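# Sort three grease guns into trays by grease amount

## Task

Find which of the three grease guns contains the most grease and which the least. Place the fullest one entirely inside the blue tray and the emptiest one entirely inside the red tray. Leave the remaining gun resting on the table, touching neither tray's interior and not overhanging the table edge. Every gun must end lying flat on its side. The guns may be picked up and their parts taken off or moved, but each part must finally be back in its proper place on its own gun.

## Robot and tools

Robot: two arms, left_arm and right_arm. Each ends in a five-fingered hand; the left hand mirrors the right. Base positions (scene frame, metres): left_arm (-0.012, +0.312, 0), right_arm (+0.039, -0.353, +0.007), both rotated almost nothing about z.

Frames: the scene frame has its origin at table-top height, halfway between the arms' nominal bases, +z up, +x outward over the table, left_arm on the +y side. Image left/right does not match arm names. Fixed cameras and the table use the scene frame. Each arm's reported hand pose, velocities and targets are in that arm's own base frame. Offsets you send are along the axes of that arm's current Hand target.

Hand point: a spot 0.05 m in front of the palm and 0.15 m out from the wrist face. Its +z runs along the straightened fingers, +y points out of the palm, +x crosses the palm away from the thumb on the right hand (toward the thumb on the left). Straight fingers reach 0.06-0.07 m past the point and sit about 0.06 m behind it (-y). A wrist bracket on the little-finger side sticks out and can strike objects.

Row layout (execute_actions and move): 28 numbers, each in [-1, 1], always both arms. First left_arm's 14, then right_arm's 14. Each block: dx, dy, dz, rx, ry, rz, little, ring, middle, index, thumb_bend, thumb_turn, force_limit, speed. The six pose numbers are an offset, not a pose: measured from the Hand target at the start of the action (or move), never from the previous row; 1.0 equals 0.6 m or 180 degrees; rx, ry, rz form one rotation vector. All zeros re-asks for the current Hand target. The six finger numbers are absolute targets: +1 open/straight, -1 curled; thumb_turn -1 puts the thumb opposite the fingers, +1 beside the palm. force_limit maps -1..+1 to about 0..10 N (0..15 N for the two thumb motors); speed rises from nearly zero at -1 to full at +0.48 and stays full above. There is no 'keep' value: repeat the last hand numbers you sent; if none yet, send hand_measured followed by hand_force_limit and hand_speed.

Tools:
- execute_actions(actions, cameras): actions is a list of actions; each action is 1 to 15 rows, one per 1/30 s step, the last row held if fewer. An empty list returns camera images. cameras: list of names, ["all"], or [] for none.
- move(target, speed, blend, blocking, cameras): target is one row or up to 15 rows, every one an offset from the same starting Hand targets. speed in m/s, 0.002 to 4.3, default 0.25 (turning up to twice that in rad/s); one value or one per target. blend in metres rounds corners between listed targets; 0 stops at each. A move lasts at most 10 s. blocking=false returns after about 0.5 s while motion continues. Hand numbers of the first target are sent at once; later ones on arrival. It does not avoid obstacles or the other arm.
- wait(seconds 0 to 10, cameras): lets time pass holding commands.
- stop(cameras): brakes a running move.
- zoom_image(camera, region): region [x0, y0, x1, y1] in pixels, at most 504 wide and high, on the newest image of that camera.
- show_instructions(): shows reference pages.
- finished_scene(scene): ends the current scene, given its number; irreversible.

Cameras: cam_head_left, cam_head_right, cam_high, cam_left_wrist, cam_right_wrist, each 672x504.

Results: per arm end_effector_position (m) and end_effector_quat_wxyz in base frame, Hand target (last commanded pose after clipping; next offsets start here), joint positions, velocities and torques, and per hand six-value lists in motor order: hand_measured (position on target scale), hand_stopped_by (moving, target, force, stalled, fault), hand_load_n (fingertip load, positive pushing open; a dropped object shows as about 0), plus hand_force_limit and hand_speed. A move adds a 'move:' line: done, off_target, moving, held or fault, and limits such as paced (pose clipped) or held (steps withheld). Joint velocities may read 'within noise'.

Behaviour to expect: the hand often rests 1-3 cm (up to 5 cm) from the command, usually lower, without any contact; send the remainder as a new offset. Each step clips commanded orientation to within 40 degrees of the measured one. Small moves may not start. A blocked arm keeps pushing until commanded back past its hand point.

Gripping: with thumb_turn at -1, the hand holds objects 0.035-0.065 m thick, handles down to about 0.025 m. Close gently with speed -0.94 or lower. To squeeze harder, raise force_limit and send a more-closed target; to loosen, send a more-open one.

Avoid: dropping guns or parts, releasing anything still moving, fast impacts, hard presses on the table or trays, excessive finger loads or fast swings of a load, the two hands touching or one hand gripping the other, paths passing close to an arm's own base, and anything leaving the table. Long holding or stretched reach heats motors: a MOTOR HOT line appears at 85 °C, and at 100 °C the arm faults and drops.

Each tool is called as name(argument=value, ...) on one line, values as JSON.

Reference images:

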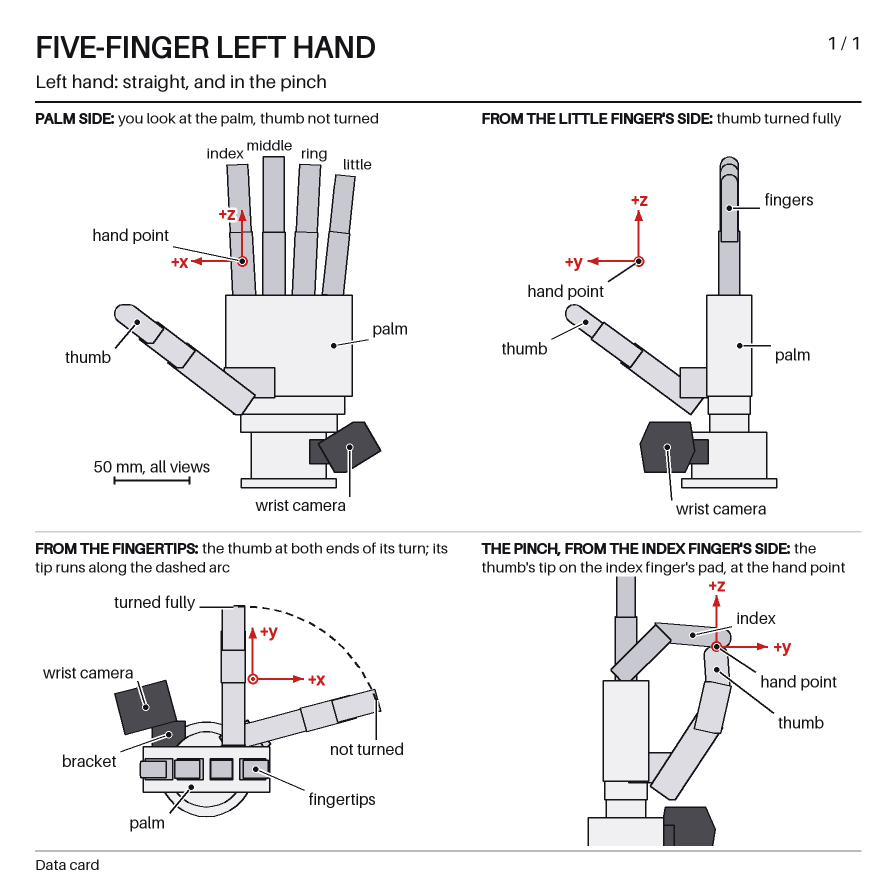

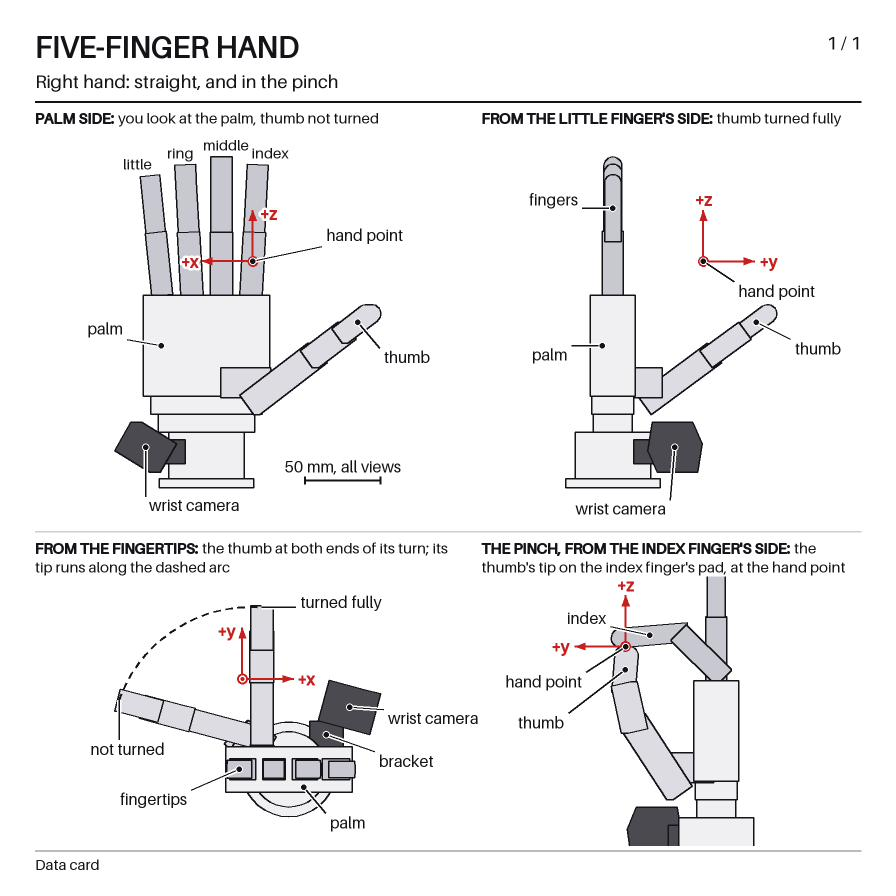

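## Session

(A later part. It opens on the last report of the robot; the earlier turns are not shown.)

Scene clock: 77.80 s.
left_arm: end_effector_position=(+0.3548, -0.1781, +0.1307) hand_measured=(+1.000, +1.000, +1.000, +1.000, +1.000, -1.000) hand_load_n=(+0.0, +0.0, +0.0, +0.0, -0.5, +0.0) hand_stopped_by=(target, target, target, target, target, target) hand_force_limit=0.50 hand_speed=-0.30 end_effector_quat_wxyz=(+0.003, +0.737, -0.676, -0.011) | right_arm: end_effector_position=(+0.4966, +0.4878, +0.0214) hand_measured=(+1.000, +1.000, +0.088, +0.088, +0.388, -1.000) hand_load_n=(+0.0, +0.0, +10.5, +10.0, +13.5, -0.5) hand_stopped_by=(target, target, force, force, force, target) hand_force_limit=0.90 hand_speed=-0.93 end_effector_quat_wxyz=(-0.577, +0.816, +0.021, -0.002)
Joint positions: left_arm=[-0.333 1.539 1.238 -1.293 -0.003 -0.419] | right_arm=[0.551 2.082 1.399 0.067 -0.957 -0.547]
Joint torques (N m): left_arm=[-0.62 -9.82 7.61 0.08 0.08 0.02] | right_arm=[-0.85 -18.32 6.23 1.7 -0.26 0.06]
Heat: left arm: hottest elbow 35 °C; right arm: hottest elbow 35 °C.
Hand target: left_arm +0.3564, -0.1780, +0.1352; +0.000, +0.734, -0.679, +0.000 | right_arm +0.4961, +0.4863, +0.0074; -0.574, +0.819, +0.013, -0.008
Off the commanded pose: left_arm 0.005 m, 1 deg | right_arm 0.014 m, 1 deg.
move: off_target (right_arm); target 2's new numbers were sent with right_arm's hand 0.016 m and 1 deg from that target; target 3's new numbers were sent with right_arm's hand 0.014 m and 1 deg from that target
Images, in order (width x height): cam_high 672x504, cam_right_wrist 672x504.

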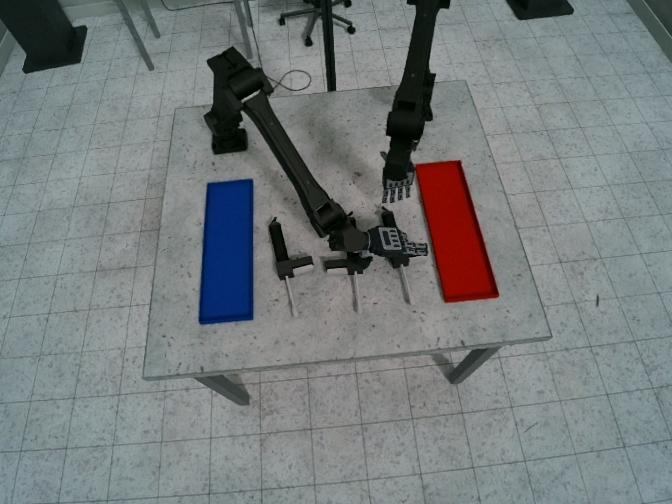

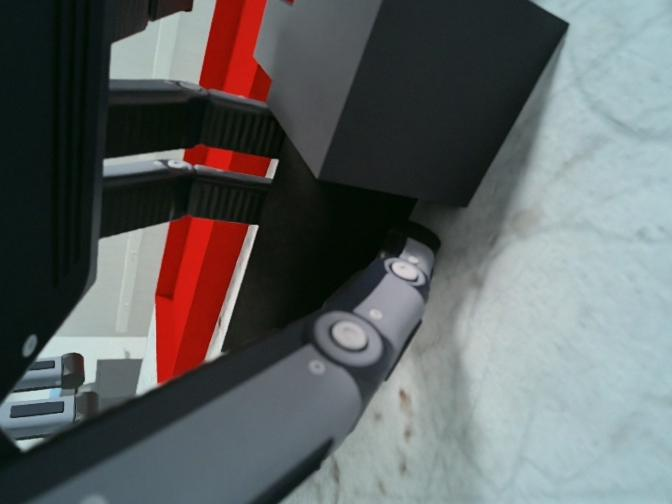

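move(target=[-0.0034,-0.0128,0.045,0,0,0,0.3,0.3,0.3,1,1,-1,0.5,-0.3,0,0,0,0,0,0,1,1,-0.5,-0.5,-0.4,-1,0.9,-0.93], speed=0.1, cameras=["cam_high"])

zoom_image(camera="cam_high", region=[365, 180, 425, 240])

Scene clock: 79.00 s.
left_arm: end_effector_position=(+0.3609, -0.1777, +0.1112) hand_measured=(+0.300, +0.300, +0.300, +1.000, +1.000, -1.000) hand_load_n=(+0.0, +0.0, +0.0, +0.0, +0.0, +0.0) hand_stopped_by=(target, target, target, target, target, target) hand_force_limit=0.50 hand_speed=-0.30 end_effector_quat_wxyz=(+0.000, +0.735, -0.678, -0.002) | right_arm: end_effector_position=(+0.4966, +0.4878, +0.0214) hand_measured=(+1.000, +1.000, +0.088, +0.088, +0.388, -1.000) hand_load_n=(+0.0, +0.0, +11.0, +10.5, +13.5, -1.0) hand_stopped_by=(target, target, force, force, force, target) hand_force_limit=0.90 hand_speed=-0.93 end_effector_quat_wxyz=(-0.577, +0.816, +0.021, -0.002)
Joint positions: left_arm=[-0.328 1.556 1.206 -1.225 -0.003 -0.408] | right_arm=[0.551 2.082 1.399 0.067 -0.957 -0.547]
Joint torques (N m): left_arm=[0.09 -8.59 7.51 0.14 0.08 -0.01] | right_arm=[-0.85 -18.37 6.24 1.7 -0.26 0.06]
Heat: left arm: hottest elbow 35 °C; right arm: hottest elbow 35 °C.
Hand target: left_arm +0.3639, -0.1754, +0.1082; +0.000, +0.734, -0.679, +0.000 | right_arm +0.4961, +0.4863, +0.0074; -0.574, +0.819, +0.013, -0.008
Off the commanded pose: left_arm 0.005 m, 0 deg | right_arm 0.014 m, 1 deg.
move: off_target (right_arm)
Images, in order (width x height): cam_high 672x504.

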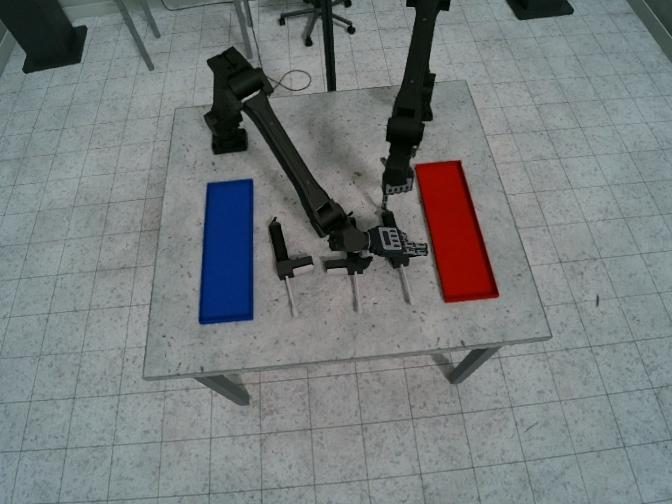

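Scaled by 8.400.

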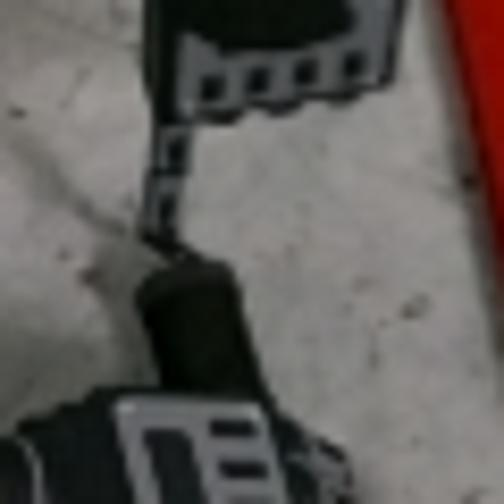

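move(target=[-0.002,0.003,0.052,0,0,0,0.3,0.3,0.3,1,1,-1,0.5,-0.3,0,0,0,0,0,0,1,1,-0.5,-0.5,-0.4,-1,0.9,-0.93], speed=0.06, cameras=["cam_high"])

zoom_image(camera="cam_high", region=[365, 180, 425, 240])

Scene clock: 80.13 s.
left_arm: end_effector_position=(+0.3613, -0.1786, +0.0866) hand_measured=(+0.300, +0.300, +0.300, +1.000, +1.000, -1.000) hand_load_n=(+0.0, +0.0, +0.0, -0.5, +0.0, +0.0) hand_stopped_by=(target, target, target, target, target, target) hand_force_limit=0.50 hand_speed=-0.30 end_effector_quat_wxyz=(-0.001, +0.735, -0.678, +0.006) | right_arm: end_effector_position=(+0.4966, +0.4878, +0.0214) hand_measured=(+1.000, +1.000, +0.088, +0.088, +0.388, -1.000) hand_load_n=(+0.0, +0.0, +11.0, +10.0, +13.5, -1.0) hand_stopped_by=(target, target, force, force, force, target) hand_force_limit=0.90 hand_speed=-0.93 end_effector_quat_wxyz=(-0.577, +0.816, +0.021, -0.002)
Joint positions: left_arm=[-0.327 1.571 1.156 -1.144 0.003 -0.407] | right_arm=[0.551 2.082 1.399 0.067 -0.957 -0.547]
Joint torques (N m): left_arm=[-0.32 -7.82 6.79 0.28 -0.16 0.01] | right_arm=[-0.91 -18.37 6.22 1.7 -0.26 0.06]
Heat: left arm: hottest elbow 35 °C; right arm: hottest elbow 35 °C.
Hand target: left_arm +0.3619, -0.1743, +0.0769; +0.000, +0.734, -0.679, +0.000 | right_arm +0.4961, +0.4863, +0.0074; -0.574, +0.819, +0.013, -0.008
Off the commanded pose: left_arm 0.010 m, 1 deg | right_arm 0.014 m, 1 deg.
move: off_target (right_arm)
Images, in order (width x height): cam_high 672x504.

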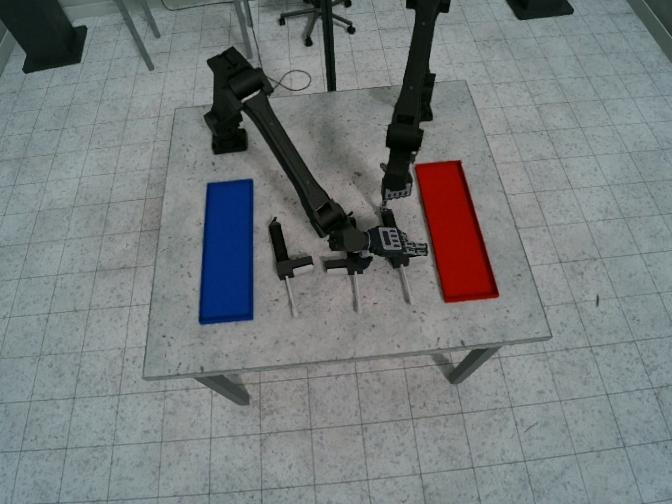

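Scaled by 8.400.

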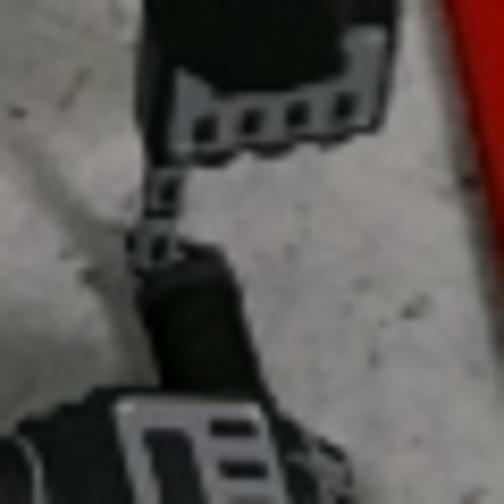

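move(target=[0,0.045,0.008,0,0,0,0.3,0.3,0.3,1,1,-1,0.5,-0.3,0,0,0,0,0,0,1,1,-0.5,-0.5,-0.4,-1,0.9,-0.93], speed=0.06, cameras=["cam_high"])

zoom_image(camera="cam_high", region=[365, 180, 425, 240])

Scene clock: 81.90 s.
left_arm: end_effector_position=(+0.3439, -0.1769, +0.0740) hand_measured=(+0.300, +0.300, +0.300, +1.000, +1.000, -1.000) hand_load_n=(+0.0, +0.0, +0.0, +0.5, +0.0, -0.5) hand_stopped_by=(target, target, target, target, target, target) hand_force_limit=0.50 hand_speed=-0.30 end_effector_quat_wxyz=(-0.002, +0.735, -0.678, +0.007) | right_arm: end_effector_position=(+0.4965, +0.4878, +0.0214) hand_measured=(+1.000, +1.000, +0.088, +0.088, +0.388, -1.000) hand_load_n=(+0.0, +0.0, +9.5, +12.5, +13.5, +2.0) hand_stopped_by=(target, target, force, force, force, target) hand_force_limit=0.90 hand_speed=-0.93 end_effector_quat_wxyz=(-0.577, +0.816, +0.020, -0.003)
Joint positions: left_arm=[-0.336 1.542 1.085 -1.1 0.002 -0.418] | right_arm=[0.551 2.082 1.399 0.067 -0.957 -0.544]
Joint torques (N m): left_arm=[-1.14 -9.11 6 -0.5 -0.11 -0.1] | right_arm=[-0.85 -18.37 6.22 1.7 -0.27 0.04]
Heat: left arm: hottest elbow 35 °C; right arm: hottest elbow 35 °C.
Hand target: left_arm +0.3350, -0.1765, +0.0722; +0.000, +0.734, -0.679, +0.000 | right_arm +0.4961, +0.4863, +0.0074; -0.574, +0.819, +0.013, -0.008
Off the commanded pose: left_arm 0.009 m, 1 deg | right_arm 0.014 m, 1 deg.
move: off_target (right_arm)
Images, in order (width x height): cam_high 672x504.

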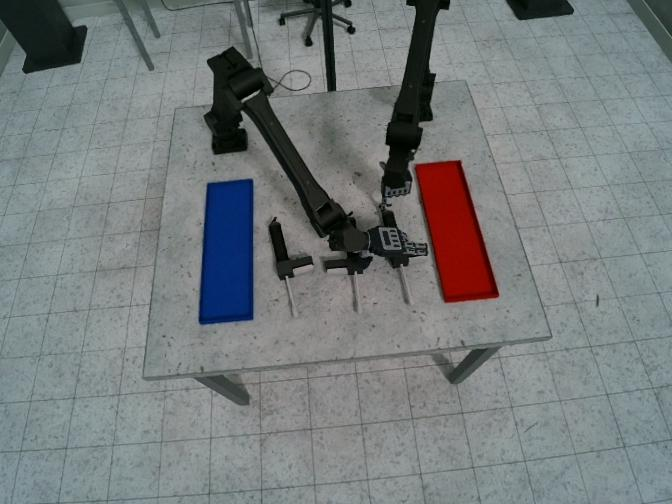

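Scaled by 8.400.

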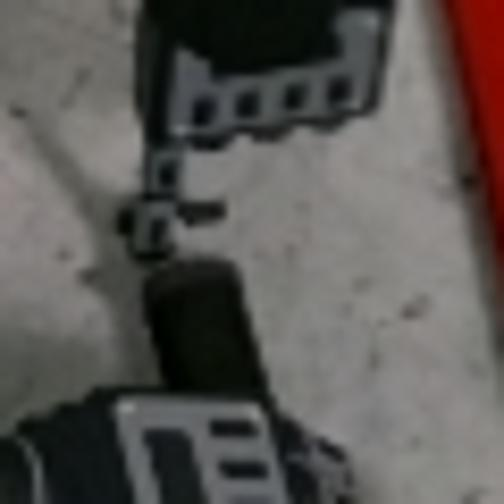

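move(target=[0,0.035,0.004,0,0,0,0.3,0.3,0.3,1,1,-1,0.5,-0.3,0,0,0,0,0,0,1,1,-0.5,-0.5,-0.4,-1,0.9,-0.93], speed=0.06)

move(target=[0,0.025,0.002,0,0,0,0.3,0.3,0.3,1,1,-1,0.5,-0.3,0,0,0,0,0,0,1,1,-0.5,-0.5,-0.4,-1,0.9,-0.93], speed=0.06, cameras=["cam_high"])

zoom_image(camera="cam_high", region=[360, 170, 420, 230])

Scene clock: 83.00 s.
left_arm: end_effector_position=(+0.3241, -0.1789, +0.0735) hand_measured=(+0.300, +0.300, +0.300, +1.000, +1.000, -1.000) hand_load_n=(+0.0, +0.0, +0.0, +0.5, +0.0, +0.0) hand_stopped_by=(target, target, target, target, target, target) hand_force_limit=0.50 hand_speed=-0.30 end_effector_quat_wxyz=(-0.003, +0.736, -0.677, +0.010) | right_arm: end_effector_position=(+0.4965, +0.4878, +0.0214) hand_measured=(+1.000, +1.000, +0.088, +0.088, +0.388, -1.000) hand_load_n=(+0.0, +0.0, +9.5, +12.5, +13.5, +2.0) hand_stopped_by=(target, target, force, force, force, target) hand_force_limit=0.90 hand_speed=-0.93 end_effector_quat_wxyz=(-0.577, +0.816, +0.020, -0.003)
Joint positions: left_arm=[-0.357 1.494 1.03 -1.087 0.002 -0.439] | right_arm=[0.551 2.082 1.399 0.067 -0.957 -0.544]
Joint torques (N m): left_arm=[-1.38 -8.29 5.87 -0.44 -0.11 -0.12] | right_arm=[-0.79 -18.32 6.22 1.7 -0.27 0.03]
Heat: left arm: hottest elbow 35 °C; right arm: hottest elbow 35 °C.
Hand target: left_arm +0.3141, -0.1781, +0.0698; +0.000, +0.734, -0.679, +0.000 | right_arm +0.4961, +0.4863, +0.0074; -0.574, +0.819, +0.013, -0.008
Off the commanded pose: left_arm 0.011 m, 1 deg | right_arm 0.014 m, 1 deg.
move: off_target (left_arm, right_arm)

Scene clock: 83.90 s.
left_arm: end_effector_position=(+0.3091, -0.1801, +0.0723) hand_measured=(+0.300, +0.300, +0.300, +1.000, +1.000, -1.000) hand_load_n=(+0.0, +0.0, +0.0, +0.0, +0.0, +0.0) hand_stopped_by=(target, target, target, target, target, target) hand_force_limit=0.50 hand_speed=-0.30 end_effector_quat_wxyz=(-0.003, +0.736, -0.677, +0.010) | right_arm: end_effector_position=(+0.4965, +0.4878, +0.0214) hand_measured=(+1.000, +1.000, +0.088, +0.088, +0.388, -1.000) hand_load_n=(+0.0, +0.0, +9.5, +12.5, +13.5, +2.0) hand_stopped_by=(target, target, force, force, force, target) hand_force_limit=0.90 hand_speed=-0.93 end_effector_quat_wxyz=(-0.577, +0.816, +0.020, -0.003)
Joint positions: left_arm=[-0.373 1.462 0.992 -1.08 0.001 -0.456] | right_arm=[0.551 2.082 1.399 0.067 -0.957 -0.544]
Joint torques (N m): left_arm=[-1.32 -7.77 5.87 -0.42 -0.09 -0.15] | right_arm=[-0.91 -18.37 6.22 1.7 -0.28 0.03]
Heat: left arm: hottest elbow 35 °C; right arm: hottest elbow 35 °C.
Hand target: left_arm +0.2992, -0.1793, +0.0686; +0.000, +0.734, -0.679, +0.000 | right_arm +0.4961, +0.4863, +0.0074; -0.574, +0.819, +0.013, -0.008
Off the commanded pose: left_arm 0.011 m, 1 deg | right_arm 0.014 m, 1 deg.
move: off_target (left_arm, right_arm)
Images, in order (width x height): cam_high 672x504.

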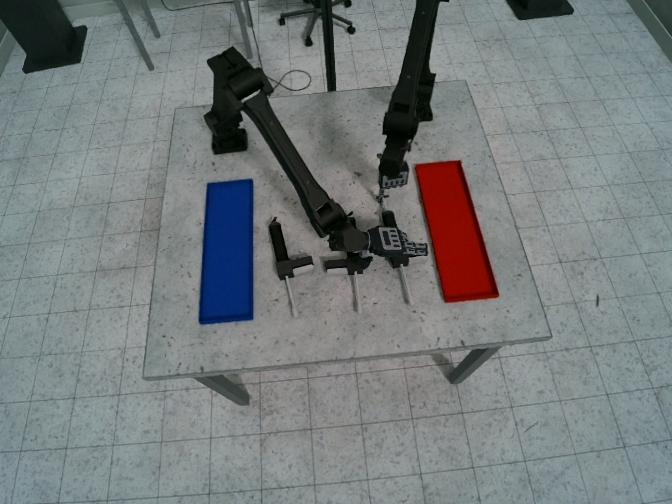

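Scaled by 8.400.

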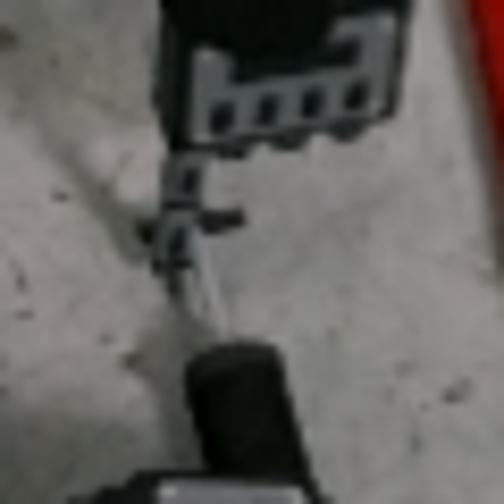

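move(target=[0,0.03,0.002,0,0,0,0.3,0.3,0.3,1,1,-1,0.5,-0.3,0,0,0,0,0,0,1,1,-0.5,-0.5,-0.4,-1,0.9,-0.93], speed=0.06)

move(target=[0,0.03,0.002,0,0,0,0.3,0.3,0.3,1,1,-1,0.5,-0.3,0,0,0,0,0,0,1,1,-0.5,-0.5,-0.4,-1,0.9,-0.93], speed=0.06, cameras=["cam_high"])

zoom_image(camera="cam_high", region=[360, 160, 420, 220])

Scene clock: 84.97 s.
left_arm: end_effector_position=(+0.2914, -0.1818, +0.0714) hand_measured=(+0.300, +0.300, +0.300, +1.000, +1.000, -1.000) hand_load_n=(+0.0, +0.0, +0.0, +0.5, +0.0, +0.0) hand_stopped_by=(target, target, target, target, target, target) hand_force_limit=0.50 hand_speed=-0.30 end_effector_quat_wxyz=(-0.003, +0.736, -0.677, +0.010) | right_arm: end_effector_position=(+0.4965, +0.4878, +0.0214) hand_measured=(+1.000, +1.000, +0.088, +0.088, +0.388, -1.000) hand_load_n=(-0.5, +0.0, +9.5, +12.5, +13.5, +1.5) hand_stopped_by=(target, target, force, force, force, target) hand_force_limit=0.90 hand_speed=-0.93 end_effector_quat_wxyz=(-0.577, +0.816, +0.020, -0.003)
Joint positions: left_arm=[-0.395 1.422 0.947 -1.074 0.001 -0.477] | right_arm=[0.551 2.082 1.399 0.067 -0.957 -0.544]
Joint torques (N m): left_arm=[-1.55 -7.24 5.82 -0.5 -0.1 -0.16] | right_arm=[-0.85 -18.32 6.2 1.7 -0.27 0.03]
Heat: left arm: hottest elbow 35 °C; right arm: hottest elbow 35 °C.
Hand target: left_arm +0.2811, -0.1807, +0.0673; +0.000, +0.734, -0.679, +0.000 | right_arm +0.4961, +0.4863, +0.0074; -0.574, +0.819, +0.013, -0.008
Off the commanded pose: left_arm 0.011 m, 1 deg | right_arm 0.014 m, 1 deg.
move: off_target (left_arm, right_arm)

Scene clock: 85.93 s.
left_arm: end_effector_position=(+0.2827, -0.1815, +0.0701) hand_measured=(+0.300, +0.300, +0.300, +1.000, +1.000, -1.000) hand_load_n=(+0.0, +0.0, +0.0, +0.5, +0.0, +0.0) hand_stopped_by=(target, target, target, target, target, target) hand_force_limit=0.50 hand_speed=-0.30 end_effector_quat_wxyz=(-0.011, +0.741, -0.671, +0.017) | right_arm: end_effector_position=(+0.4916, +0.4914, +0.0222) hand_measured=(+1.000, +1.000, +0.088, +0.088, +0.388, -1.000) hand_load_n=(+0.0, +0.0, +8.0, +11.5, +14.0, +2.0) hand_stopped_by=(target, target, force, force, force, target) hand_force_limit=0.90 hand_speed=-0.93 end_effector_quat_wxyz=(-0.578, +0.815, +0.020, -0.010)
Joint positions: left_arm=[-0.408 1.386 0.91 -1.055 -0.011 -0.506] | right_arm=[0.558 2.082 1.399 0.067 -0.962 -0.535]
Joint torques (N m): left_arm=[-2.49 -7.18 5.29 -1.1 0.38 -0.06] | right_arm=[-1.44 -18.37 6.17 1.69 -0.05 -0.06]
Heat: left arm: hottest elbow 35 °C; right arm: hottest elbow 35 °C.
Hand target: left_arm +0.2632, -0.1821, +0.0662; +0.000, +0.734, -0.679, +0.000 | right_arm +0.4961, +0.4863, +0.0074; -0.574, +0.819, +0.013, -0.008
Off the commanded pose: left_arm 0.020 m, 3 deg | right_arm 0.016 m, 1 deg.
move: off_target (left_arm, right_arm)
Images, in order (width x height): cam_high 672x504.

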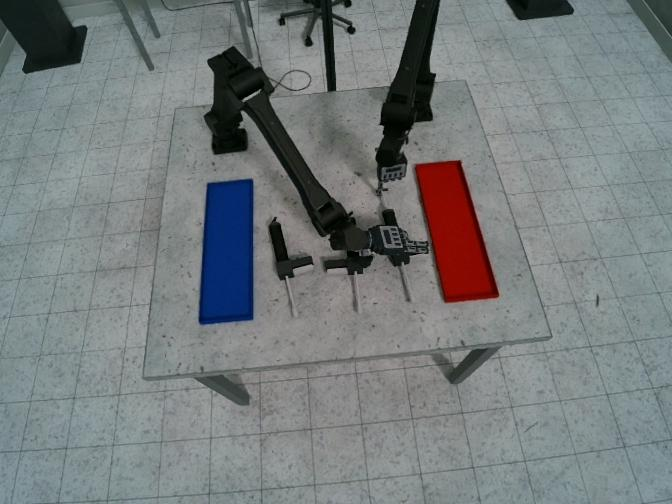

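Scaled by 8.400.

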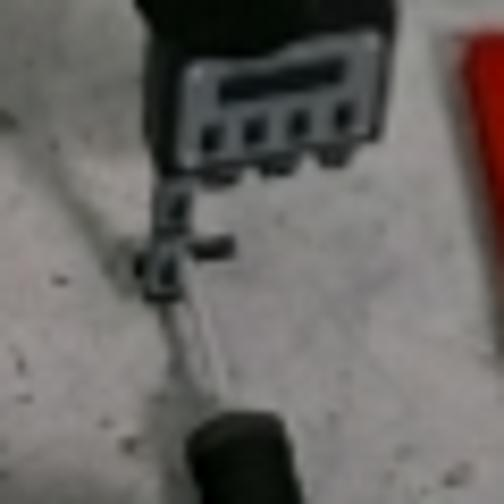

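move(target=[[0,-0.02,0.0,0,0,0,0.3,0.3,0.3,1,1,-1,0.5,-0.3,0,0,0,0,0,0,1,1,-0.5,-0.5,-0.4,-1,0.9,-0.93],[0,-0.02,-0.0917,0,0,0,1,1,1,1,1,-1,0.5,-0.3,0,0,0,0,0,0,1,1,-0.5,-0.5,-0.4,-1,0.9,-0.93],[0,0.0267,-0.0917,0,0,0,1,1,1,1,1,-1,0.5,-0.3,0,0,0,0,0,0,1,1,-0.5,-0.5,-0.4,-1,0.9,-0.93],[0,0.0267,-0.0133,0,0,0,1,1,1,1,1,-1,0.5,-0.3,0,0,0,0,0,0,1,1,-0.5,-0.5,-0.4,-1,0.9,-0.93]], speed=0.12, cameras=["cam_high"])

zoom_image(camera="cam_high", region=[360, 155, 420, 215])

Scene clock: 90.83 s.
left_arm: end_effector_position=(+0.2464, -0.1799, +0.0763) hand_measured=(+1.000, +1.000, +1.000, +1.000, +1.000, -1.000) hand_load_n=(+0.0, +0.0, +0.0, +0.0, +0.0, +0.0) hand_stopped_by=(target, target, target, target, target, target) hand_force_limit=0.50 hand_speed=-0.30 end_effector_quat_wxyz=(+0.000, +0.733, -0.680, -0.003) | right_arm: end_effector_position=(+0.4890, +0.4925, +0.0207) hand_measured=(+1.000, +1.000, +0.088, +0.088, +0.388, -1.000) hand_load_n=(+0.0, +0.0, +6.5, +8.0, +12.5, +0.0) hand_stopped_by=(target, target, force, force, force, target) hand_force_limit=0.90 hand_speed=-0.93 end_effector_quat_wxyz=(-0.578, +0.816, +0.013, -0.017)
Joint positions: left_arm=[-0.444 1.327 0.865 -1.115 -0.002 -0.519] | right_arm=[0.56 2.085 1.399 0.067 -0.963 -0.517]
Joint torques (N m): left_arm=[-1.14 -5.89 7.3 0.28 0.05 -0.16] | right_arm=[-1.61 -18.67 6.17 1.7 -0.03 -0.26]
Heat: left arm: hottest elbow 35 °C; right arm: hottest shoulder 35 °C.
Hand target: left_arm +0.2474, -0.1833, +0.0741; +0.000, +0.734, -0.679, +0.000 | right_arm +0.4962, +0.4862, +0.0075; -0.574, +0.819, +0.013, -0.008
Off the commanded pose: left_arm 0.004 m, 0 deg | right_arm 0.016 m, 1 deg.
move: off_target (right_arm); target 2's new numbers were sent with left_arm's hand 0.019 m and 2 deg from that target
Images, in order (width x height): cam_high 672x504.

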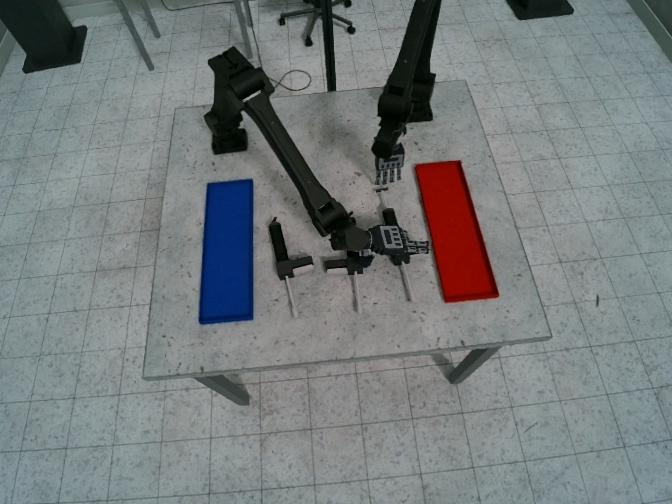

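Scaled by 8.400.

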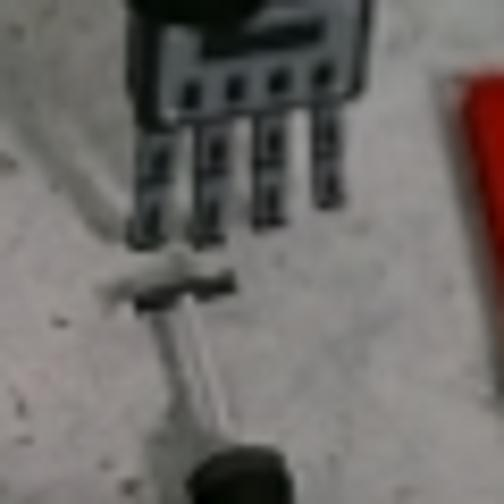

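move(target=[[0,0.0,0.008,0,0,0,1,1,1,1,1,-1,0.5,-0.3,0,0,0,0,0,0,1,1,-0.5,-0.5,-0.4,-1,0.9,-0.93],[0,-0.171,0.008,0,0,0,1,1,1,1,1,-1,0.5,-0.3,0,0,0,0,0,0,1,1,-0.5,-0.5,-0.4,-1,0.9,-0.93]], speed=0.08, cameras=["cam_high"])

zoom_image(camera="cam_high", region=[360, 165, 420, 225])

Scene clock: 93.60 s.
left_arm: end_effector_position=(+0.3097, -0.1744, +0.0715) hand_measured=(+1.000, +1.000, +0.998, +1.000, +1.000, -1.000) hand_load_n=(+0.0, +0.0, -13.0, +0.0, -0.5, +0.0) hand_stopped_by=(target, target, target, target, target, target) hand_force_limit=0.50 hand_speed=-0.30 end_effector_quat_wxyz=(+0.023, +0.728, -0.685, -0.027) | right_arm: end_effector_position=(+0.4901, +0.4922, +0.0203) hand_measured=(+1.000, +1.000, +0.088, +0.088, +0.388, -1.000) hand_load_n=(+0.0, +0.0, +7.0, +7.5, +12.5, -0.5) hand_stopped_by=(target, target, force, force, force, target) hand_force_limit=0.90 hand_speed=-0.93 end_effector_quat_wxyz=(-0.577, +0.816, +0.015, -0.014)
Joint positions: left_arm=[-0.352 1.526 1.045 -1.157 0.021 -0.411] | right_arm=[0.56 2.085 1.399 0.067 -0.96 -0.523]
Joint torques (N m): left_arm=[1.55 -6.18 12.23 1.44 -0.93 -0.07] | right_arm=[-1.55 -18.67 6.2 1.7 -0.15 -0.18]
Heat: left arm: hottest elbow 35 °C; right arm: hottest shoulder 35 °C.
Hand target: left_arm +0.3497, -0.1752, +0.0694; +0.000, +0.734, -0.679, +0.000 | right_arm +0.4961, +0.4863, +0.0075; -0.574, +0.819, +0.013, -0.008
Off the commanded pose: left_arm 0.040 m, 4 deg | right_arm 0.015 m, 1 deg.
move: off_target (left_arm, right_arm)
Images, in order (width x height): cam_high 672x504.

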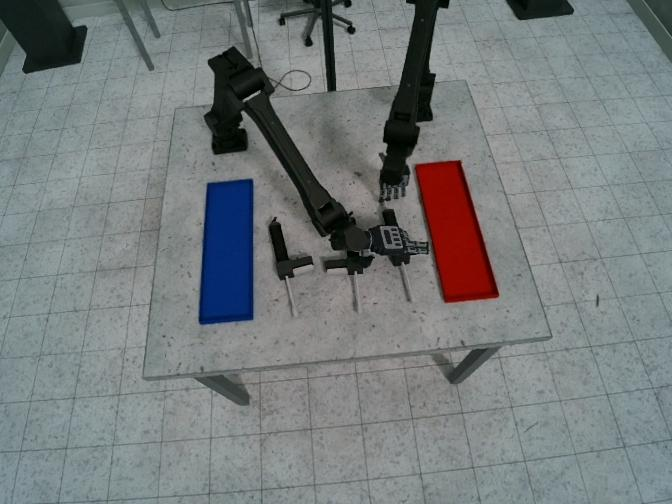

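Scaled by 8.400.

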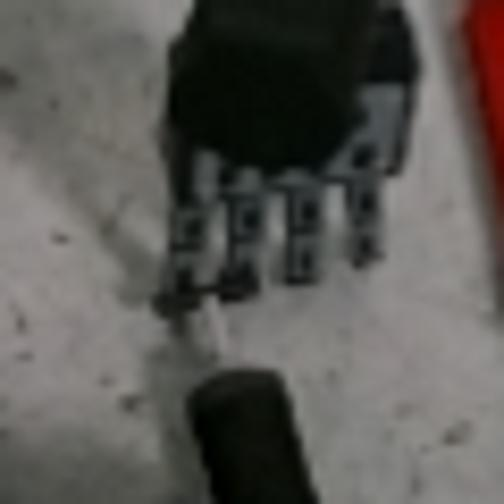

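move(target=[[0,-0.025,0.0,0,0,-0.0167,1,1,1,1,1,-1,0.5,-0.3,0,0,0,0,0,0,1,1,-0.5,-0.5,-0.4,-1,0.9,-0.93]], speed=0.04)

Scene clock: 95.00 s.
left_arm: end_effector_position=(+0.3224, -0.1745, +0.0717) hand_measured=(+1.000, +1.000, +0.998, +1.000, +1.000, -1.000) hand_load_n=(+0.0, +0.0, -11.5, -2.0, -0.5, +0.0) hand_stopped_by=(target, target, target, target, target, target) hand_force_limit=0.50 hand_speed=-0.30 end_effector_quat_wxyz=(+0.024, +0.735, -0.677, -0.026) | right_arm: end_effector_position=(+0.4901, +0.4922, +0.0203) hand_measured=(+1.000, +1.000, +0.088, +0.088, +0.388, -1.000) hand_load_n=(+0.0, +0.0, +6.5, +7.5, +12.5, -0.5) hand_stopped_by=(target, target, force, force, force, target) hand_force_limit=0.90 hand_speed=-0.93 end_effector_quat_wxyz=(-0.577, +0.816, +0.015, -0.014)
Joint positions: left_arm=[-0.338 1.552 1.076 -1.161 0.024 -0.42] | right_arm=[0.56 2.085 1.399 0.067 -0.96 -0.523]
Joint torques (N m): left_arm=[1.44 -5.89 12.33 1.51 -1 -0.31] | right_arm=[-1.55 -18.61 6.2 1.69 -0.15 -0.18]
Heat: left arm: hottest elbow 35 °C; right arm: hottest elbow 35 °C.
Hand target: left_arm +0.3645, -0.1741, +0.0694; +0.000, +0.752, -0.659, +0.000 | right_arm +0.4961, +0.4863, +0.0075; -0.574, +0.819, +0.013, -0.008
Off the commanded pose: left_arm 0.042 m, 5 deg | right_arm 0.015 m, 1 deg.
move: off_target (left_arm, right_arm)

move(target=[[0.0015,-0.0299,0.0,0,0,0,1,1,1,1,1,-1,0.5,-0.3,0,0,0,0,0,0,1,1,-0.5,-0.5,-0.4,-1,0.9,-0.93]], speed=0.04, cameras=["cam_high"])

zoom_image(camera="cam_high", region=[360, 165, 420, 225])

Scene clock: 96.13 s.
left_arm: end_effector_position=(+0.3397, -0.1740, +0.0720) hand_measured=(+1.000, +1.000, +0.998, +1.000, +1.000, -1.000) hand_load_n=(+0.0, +0.0, -10.5, -3.0, +0.0, +0.0) hand_stopped_by=(target, target, target, target, target, target) hand_force_limit=0.50 hand_speed=-0.30 end_effector_quat_wxyz=(+0.025, +0.741, -0.670, -0.028) | right_arm: end_effector_position=(+0.4904, +0.4920, +0.0202) hand_measured=(+1.000, +1.000, +0.088, +0.088, +0.388, -1.000) hand_load_n=(+0.0, +0.0, +7.0, +8.0, +12.0, -0.5) hand_stopped_by=(target, target, force, force, force, target) hand_force_limit=0.90 hand_speed=-0.93 end_effector_quat_wxyz=(-0.577, +0.816, +0.015, -0.013)
Joint positions: left_arm=[-0.322 1.592 1.123 -1.173 0.024 -0.421] | right_arm=[0.56 2.085 1.399 0.067 -0.959 -0.524]
Joint torques (N m): left_arm=[1.32 -6.48 12.71 1.62 -1.01 -0.16] | right_arm=[-1.55 -18.73 6.2 1.7 -0.17 -0.18]
Heat: left arm: hottest elbow 35 °C; right arm: hottest elbow 35 °C.
Hand target: left_arm +0.3824, -0.1726, +0.0694; +0.000, +0.752, -0.659, +0.000 | right_arm +0.4962, +0.4862, +0.0075; -0.574, +0.819, +0.013, -0.008
Off the commanded pose: left_arm 0.043 m, 5 deg | right_arm 0.015 m, 1 deg.
move: off_target (left_arm, right_arm)
Images, in order (width x height): cam_high 672x504.

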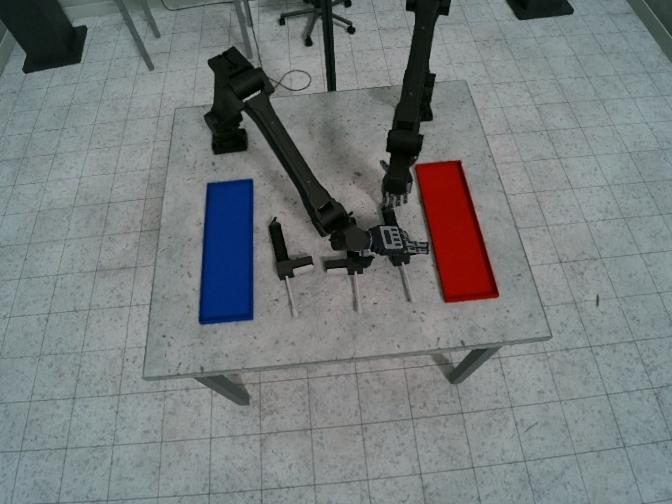

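Scaled by 8.400.

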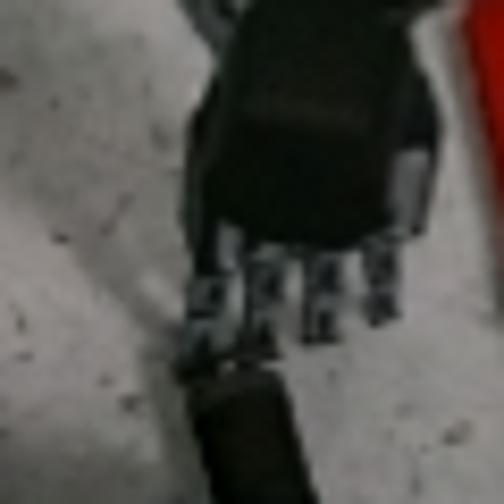

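move(target=[[0.0005,-0.011,0.0,0,0,0,1,1,1,1,1,-1,0.5,-0.3,0,0,0,0,0,0,1,1,-0.5,-0.5,-0.4,-1,0.9,-0.93]], speed=0.04)

Scene clock: 97.03 s.
left_arm: end_effector_position=(+0.3441, -0.1741, +0.0723) hand_measured=(+1.000, +1.000, +0.998, +1.000, +1.000, -1.000) hand_load_n=(+0.0, +0.0, -8.5, -4.5, +0.0, +0.0) hand_stopped_by=(target, target, target, target, target, target) hand_force_limit=0.50 hand_speed=-0.30 end_effector_quat_wxyz=(+0.026, +0.740, -0.672, -0.029) | right_arm: end_effector_position=(+0.4933, +0.4912, +0.0201) hand_measured=(+1.000, +1.000, +0.088, +0.088, +0.388, -1.000) hand_load_n=(+0.0, +0.0, +6.5, +8.5, +12.0, +0.5) hand_stopped_by=(target, target, force, force, force, target) hand_force_limit=0.90 hand_speed=-0.93 end_effector_quat_wxyz=(-0.577, +0.817, +0.015, -0.008)
Joint positions: left_arm=[-0.319 1.605 1.14 -1.18 0.024 -0.414] | right_arm=[0.558 2.085 1.399 0.071 -0.953 -0.528]
Joint torques (N m): left_arm=[1.67 -6.65 12.89 1.62 -1.01 -0.15] | right_arm=[-1.38 -18.61 6.2 1.54 -0.41 -0.14]
Heat: left arm: hottest elbow 35 °C; right arm: hottest elbow 35 °C.
Hand target: left_arm +0.3891, -0.1721, +0.0694; +0.000, +0.752, -0.660, +0.000 | right_arm +0.4960, +0.4864, +0.0075; -0.574, +0.818, +0.013, -0.008
Off the commanded pose: left_arm 0.045 m, 5 deg | right_arm 0.014 m, 0 deg.
move: off_target (left_arm, right_arm)

move(target=[[-0.0078,0.125,0,0,0,0,1,1,1,1,1,-1,0.5,-0.3,0,0,0,0,0,0,1,1,0.3,0.3,0.5,-1,0.8,-0.6],[-0.0078,0.125,-0.2667,0,0,0,1,1,1,1,1,-1,0.5,-0.3,0,-0.2349,-0.0855,0,0,0,1,1,0.3,0.3,0.5,-1,0.8,-0.6],[-0.0078,0.125,-0.2667,0,0,0,1,1,1,1,1,-1,0.5,-0.3,-0.1525,-0.2753,-0.4253,-0.156,0.142,0.203,1,1,1,1,1,-1,0.5,-0.3],[-0.0078,0.125,-0.2667,0,0,0,1,1,1,1,1,-1,0.5,-0.3,-0.3113,-0.0652,-0.6127,-0.3125,0.2839,0.4054,1,1,1,1,1,-1,0.5,-0.3]], speed=[0.1,0.2,0.25,0.25], blend=[0,0.02,0.04,0], cameras=["all"])

zoom_image(camera="cam_high", region=[250, 185, 310, 245])

zoom_image(camera="cam_high", region=[365, 180, 425, 240])

Scene clock: 106.77 s.
left_arm: end_effector_position=(+0.3027, -0.1698, +0.2110) hand_measured=(+1.000, +1.000, +1.000, +1.000, +1.000, -1.000) hand_load_n=(+0.0, +0.0, +0.0, +0.0, +0.0, +0.0) hand_stopped_by=(target, target, target, target, target, target) hand_force_limit=0.50 hand_speed=-0.30 end_effector_quat_wxyz=(+0.007, +0.751, -0.660, -0.020) | right_arm: end_effector_position=(+0.3255, +0.1527, +0.1714) hand_measured=(+1.000, +1.000, +1.000, +1.000, +1.000, -1.000) hand_load_n=(+0.0, +0.0, +0.0, +0.0, +0.0, +0.0) hand_stopped_by=(target, target, target, target, target, target) hand_force_limit=0.50 hand_speed=-0.30 end_effector_quat_wxyz=(-0.010, +0.756, -0.654, +0.004)
Joint positions: left_arm=[-0.351 1.37 1.271 -1.514 -0.001 -0.48] | right_arm=[0.324 1.416 1.219 -1.352 -0.003 0.179]
Joint torques (N m): left_arm=[-1.44 -7.47 12.86 -0.69 0.04 -0.18] | right_arm=[-1.32 -10.81 5.93 -0.4 0.19 0.1]
Heat: left arm: hottest elbow 37 °C; right arm: hottest elbow 36 °C.
Hand target: left_arm +0.3140, -0.1773, +0.2293; +0.000, +0.752, -0.659, +0.000 | right_arm +0.3192, +0.1483, +0.1690; -0.001, +0.750, -0.661, +0.000
Off the commanded pose: left_arm 0.023 m, 2 deg | right_arm 0.008 m, 2 deg.
move: off_target (left_arm); blend cut to 0 m at target 3

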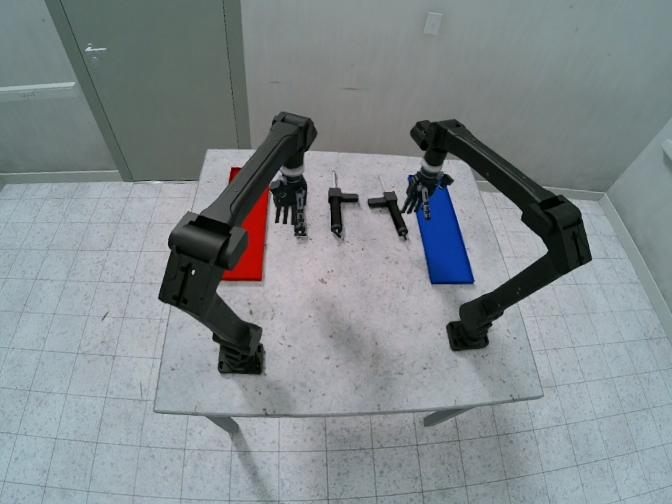

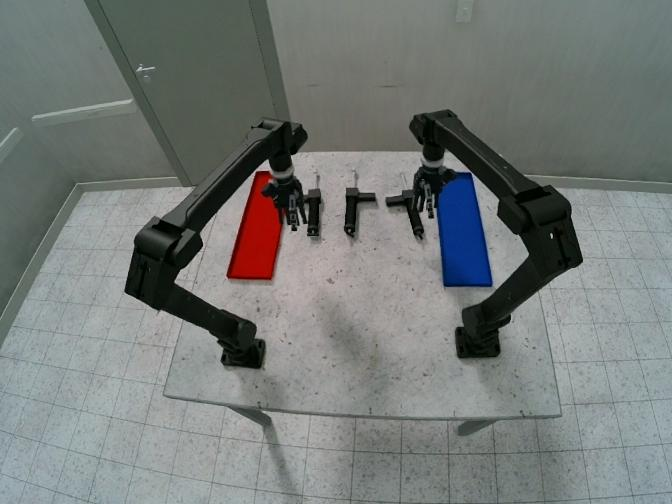

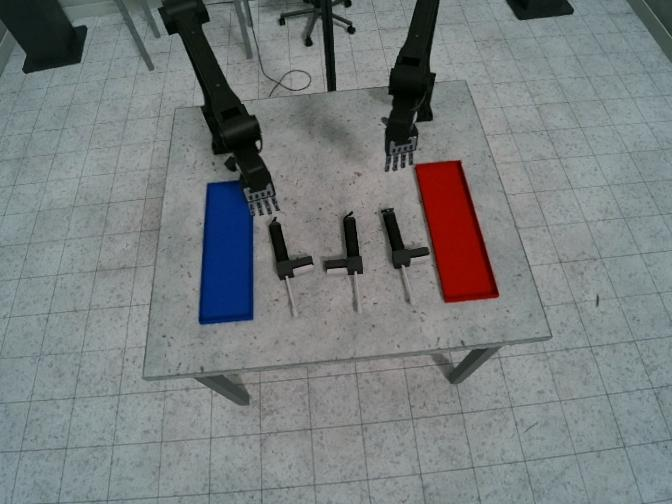

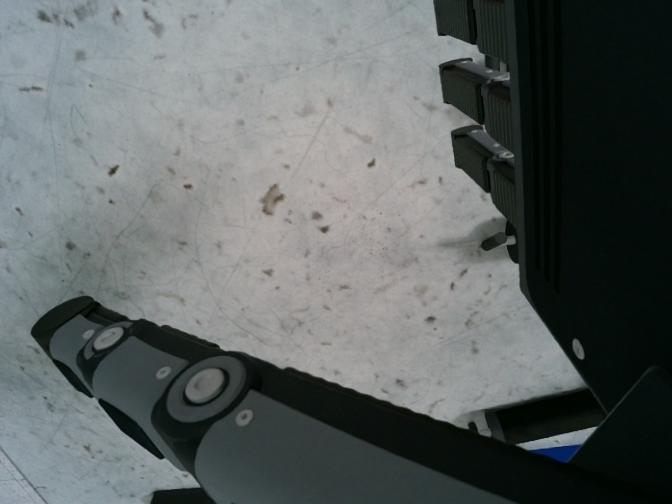

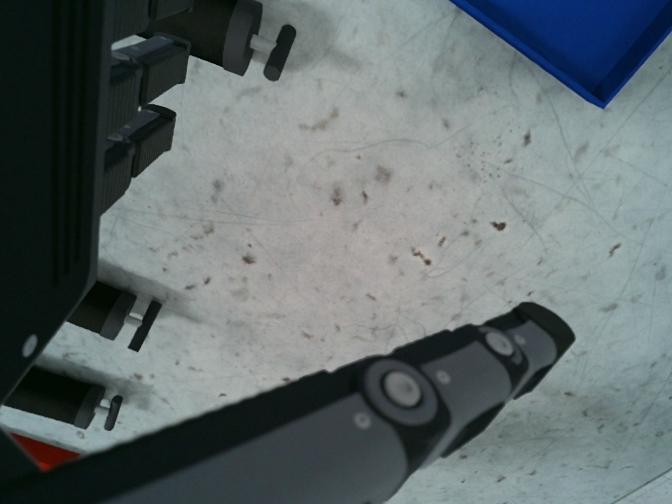

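Scaled by 8.400.

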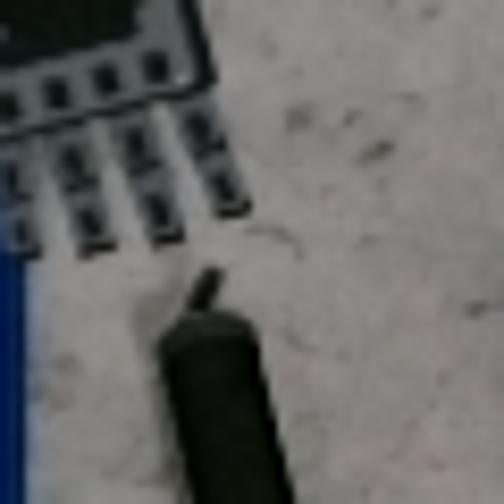

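Scaled by 8.400.

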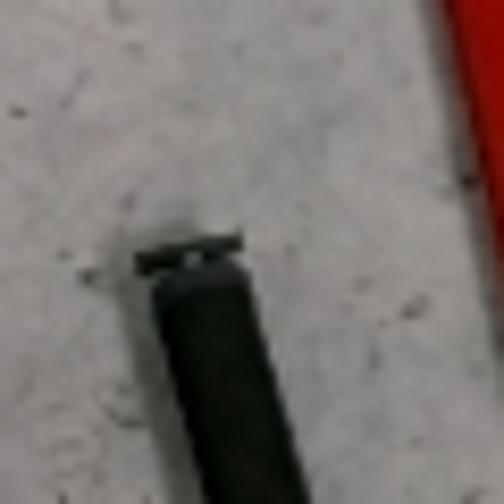

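move(target=[[0.2428,-0.2811,-0.05,0.1534,0.1469,0.2097,1,1,0.3,0.3,0.5,-1,0,-0.3,0.0266,0.0084,0.03,0,0,0,0.3,0.3,0.3,1,1,-1,0.5,-0.3],[0.5557,-0.2976,0.1322,0.3068,0.2937,0.4194,1,1,0.3,0.3,0.5,-1,0,-0.3,0.0266,0.0084,0.06,0,0,0,0.3,0.3,0.3,1,1,-1,0.5,-0.3]], speed=0.25, blend=[0.04,0], cameras=["cam_high","cam_left_wrist","cam_head_right"])

zoom_image(camera="cam_high", region=[250, 185, 310, 245])

Scene clock: 111.97 s.
left_arm: end_effector_position=(+0.5272, -0.4773, +0.1374) hand_measured=(+1.000, +1.000, +0.300, +0.300, +0.500, -1.000) hand_load_n=(+0.0, +0.0, +0.0, +0.0, +0.0, +0.0) hand_stopped_by=(target, target, target, target, target, target) hand_force_limit=0.00 hand_speed=-0.30 end_effector_quat_wxyz=(+0.036, -0.087, +0.823, -0.561) | right_arm: end_effector_position=(+0.3172, +0.1364, +0.1399) hand_measured=(+0.300, +0.300, +0.300, +1.000, +1.000, -1.000) hand_load_n=(+0.0, +0.0, +0.0, +0.0, +0.0, +0.0) hand_stopped_by=(target, target, target, target, target, target) hand_force_limit=0.50 hand_speed=-0.30 end_effector_quat_wxyz=(-0.005, +0.750, -0.662, +0.001)
Joint positions: left_arm=[-0.533 1.907 1.465 -0.108 0.789 0.369] | right_arm=[0.289 1.409 1.126 -1.278 -0.003 0.165]
Joint torques (N m): left_arm=[-1.03 -13.8 10.73 1.76 0.44 -0.01] | right_arm=[-1.49 -9.52 5.76 0.47 0.18 -0.12]
Heat: left arm: hottest elbow 37 °C; right arm: hottest elbow 36 °C.
Hand target: left_arm +0.5344, -0.4847, +0.1500; +0.050, -0.071, +0.816, -0.571 | right_arm +0.3163, +0.1319, +0.1330; -0.001, +0.750, -0.661, +0.000
Off the commanded pose: left_arm 0.016 m, 3 deg | right_arm 0.008 m, 0 deg.
move: off_target (left_arm)
Images, in order (width x height): cam_head_right 672x504, cam_high 672x504, cam_left_wrist 672x504.

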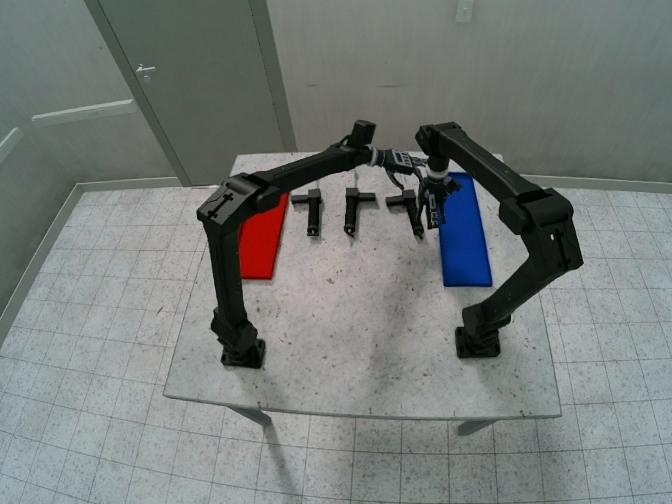

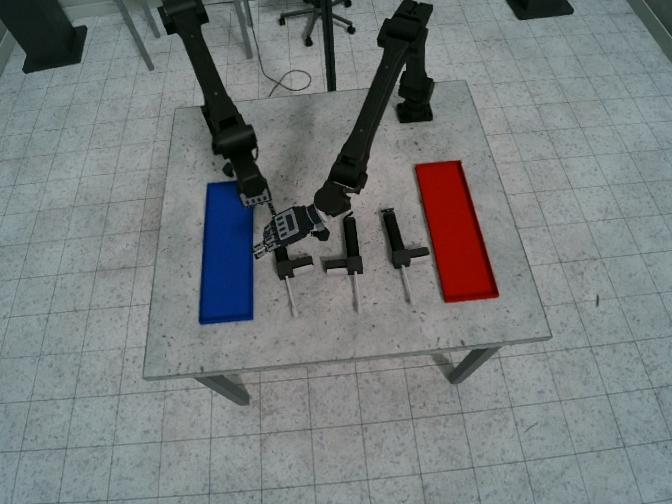

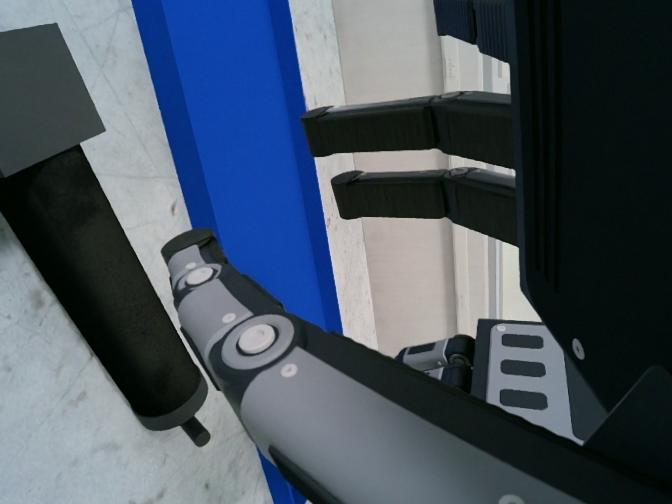

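Scaled by 8.400.

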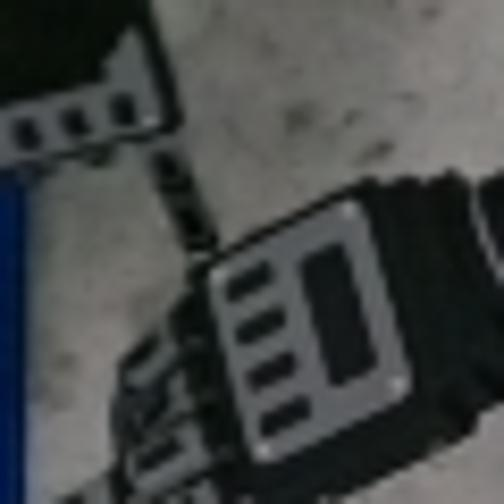

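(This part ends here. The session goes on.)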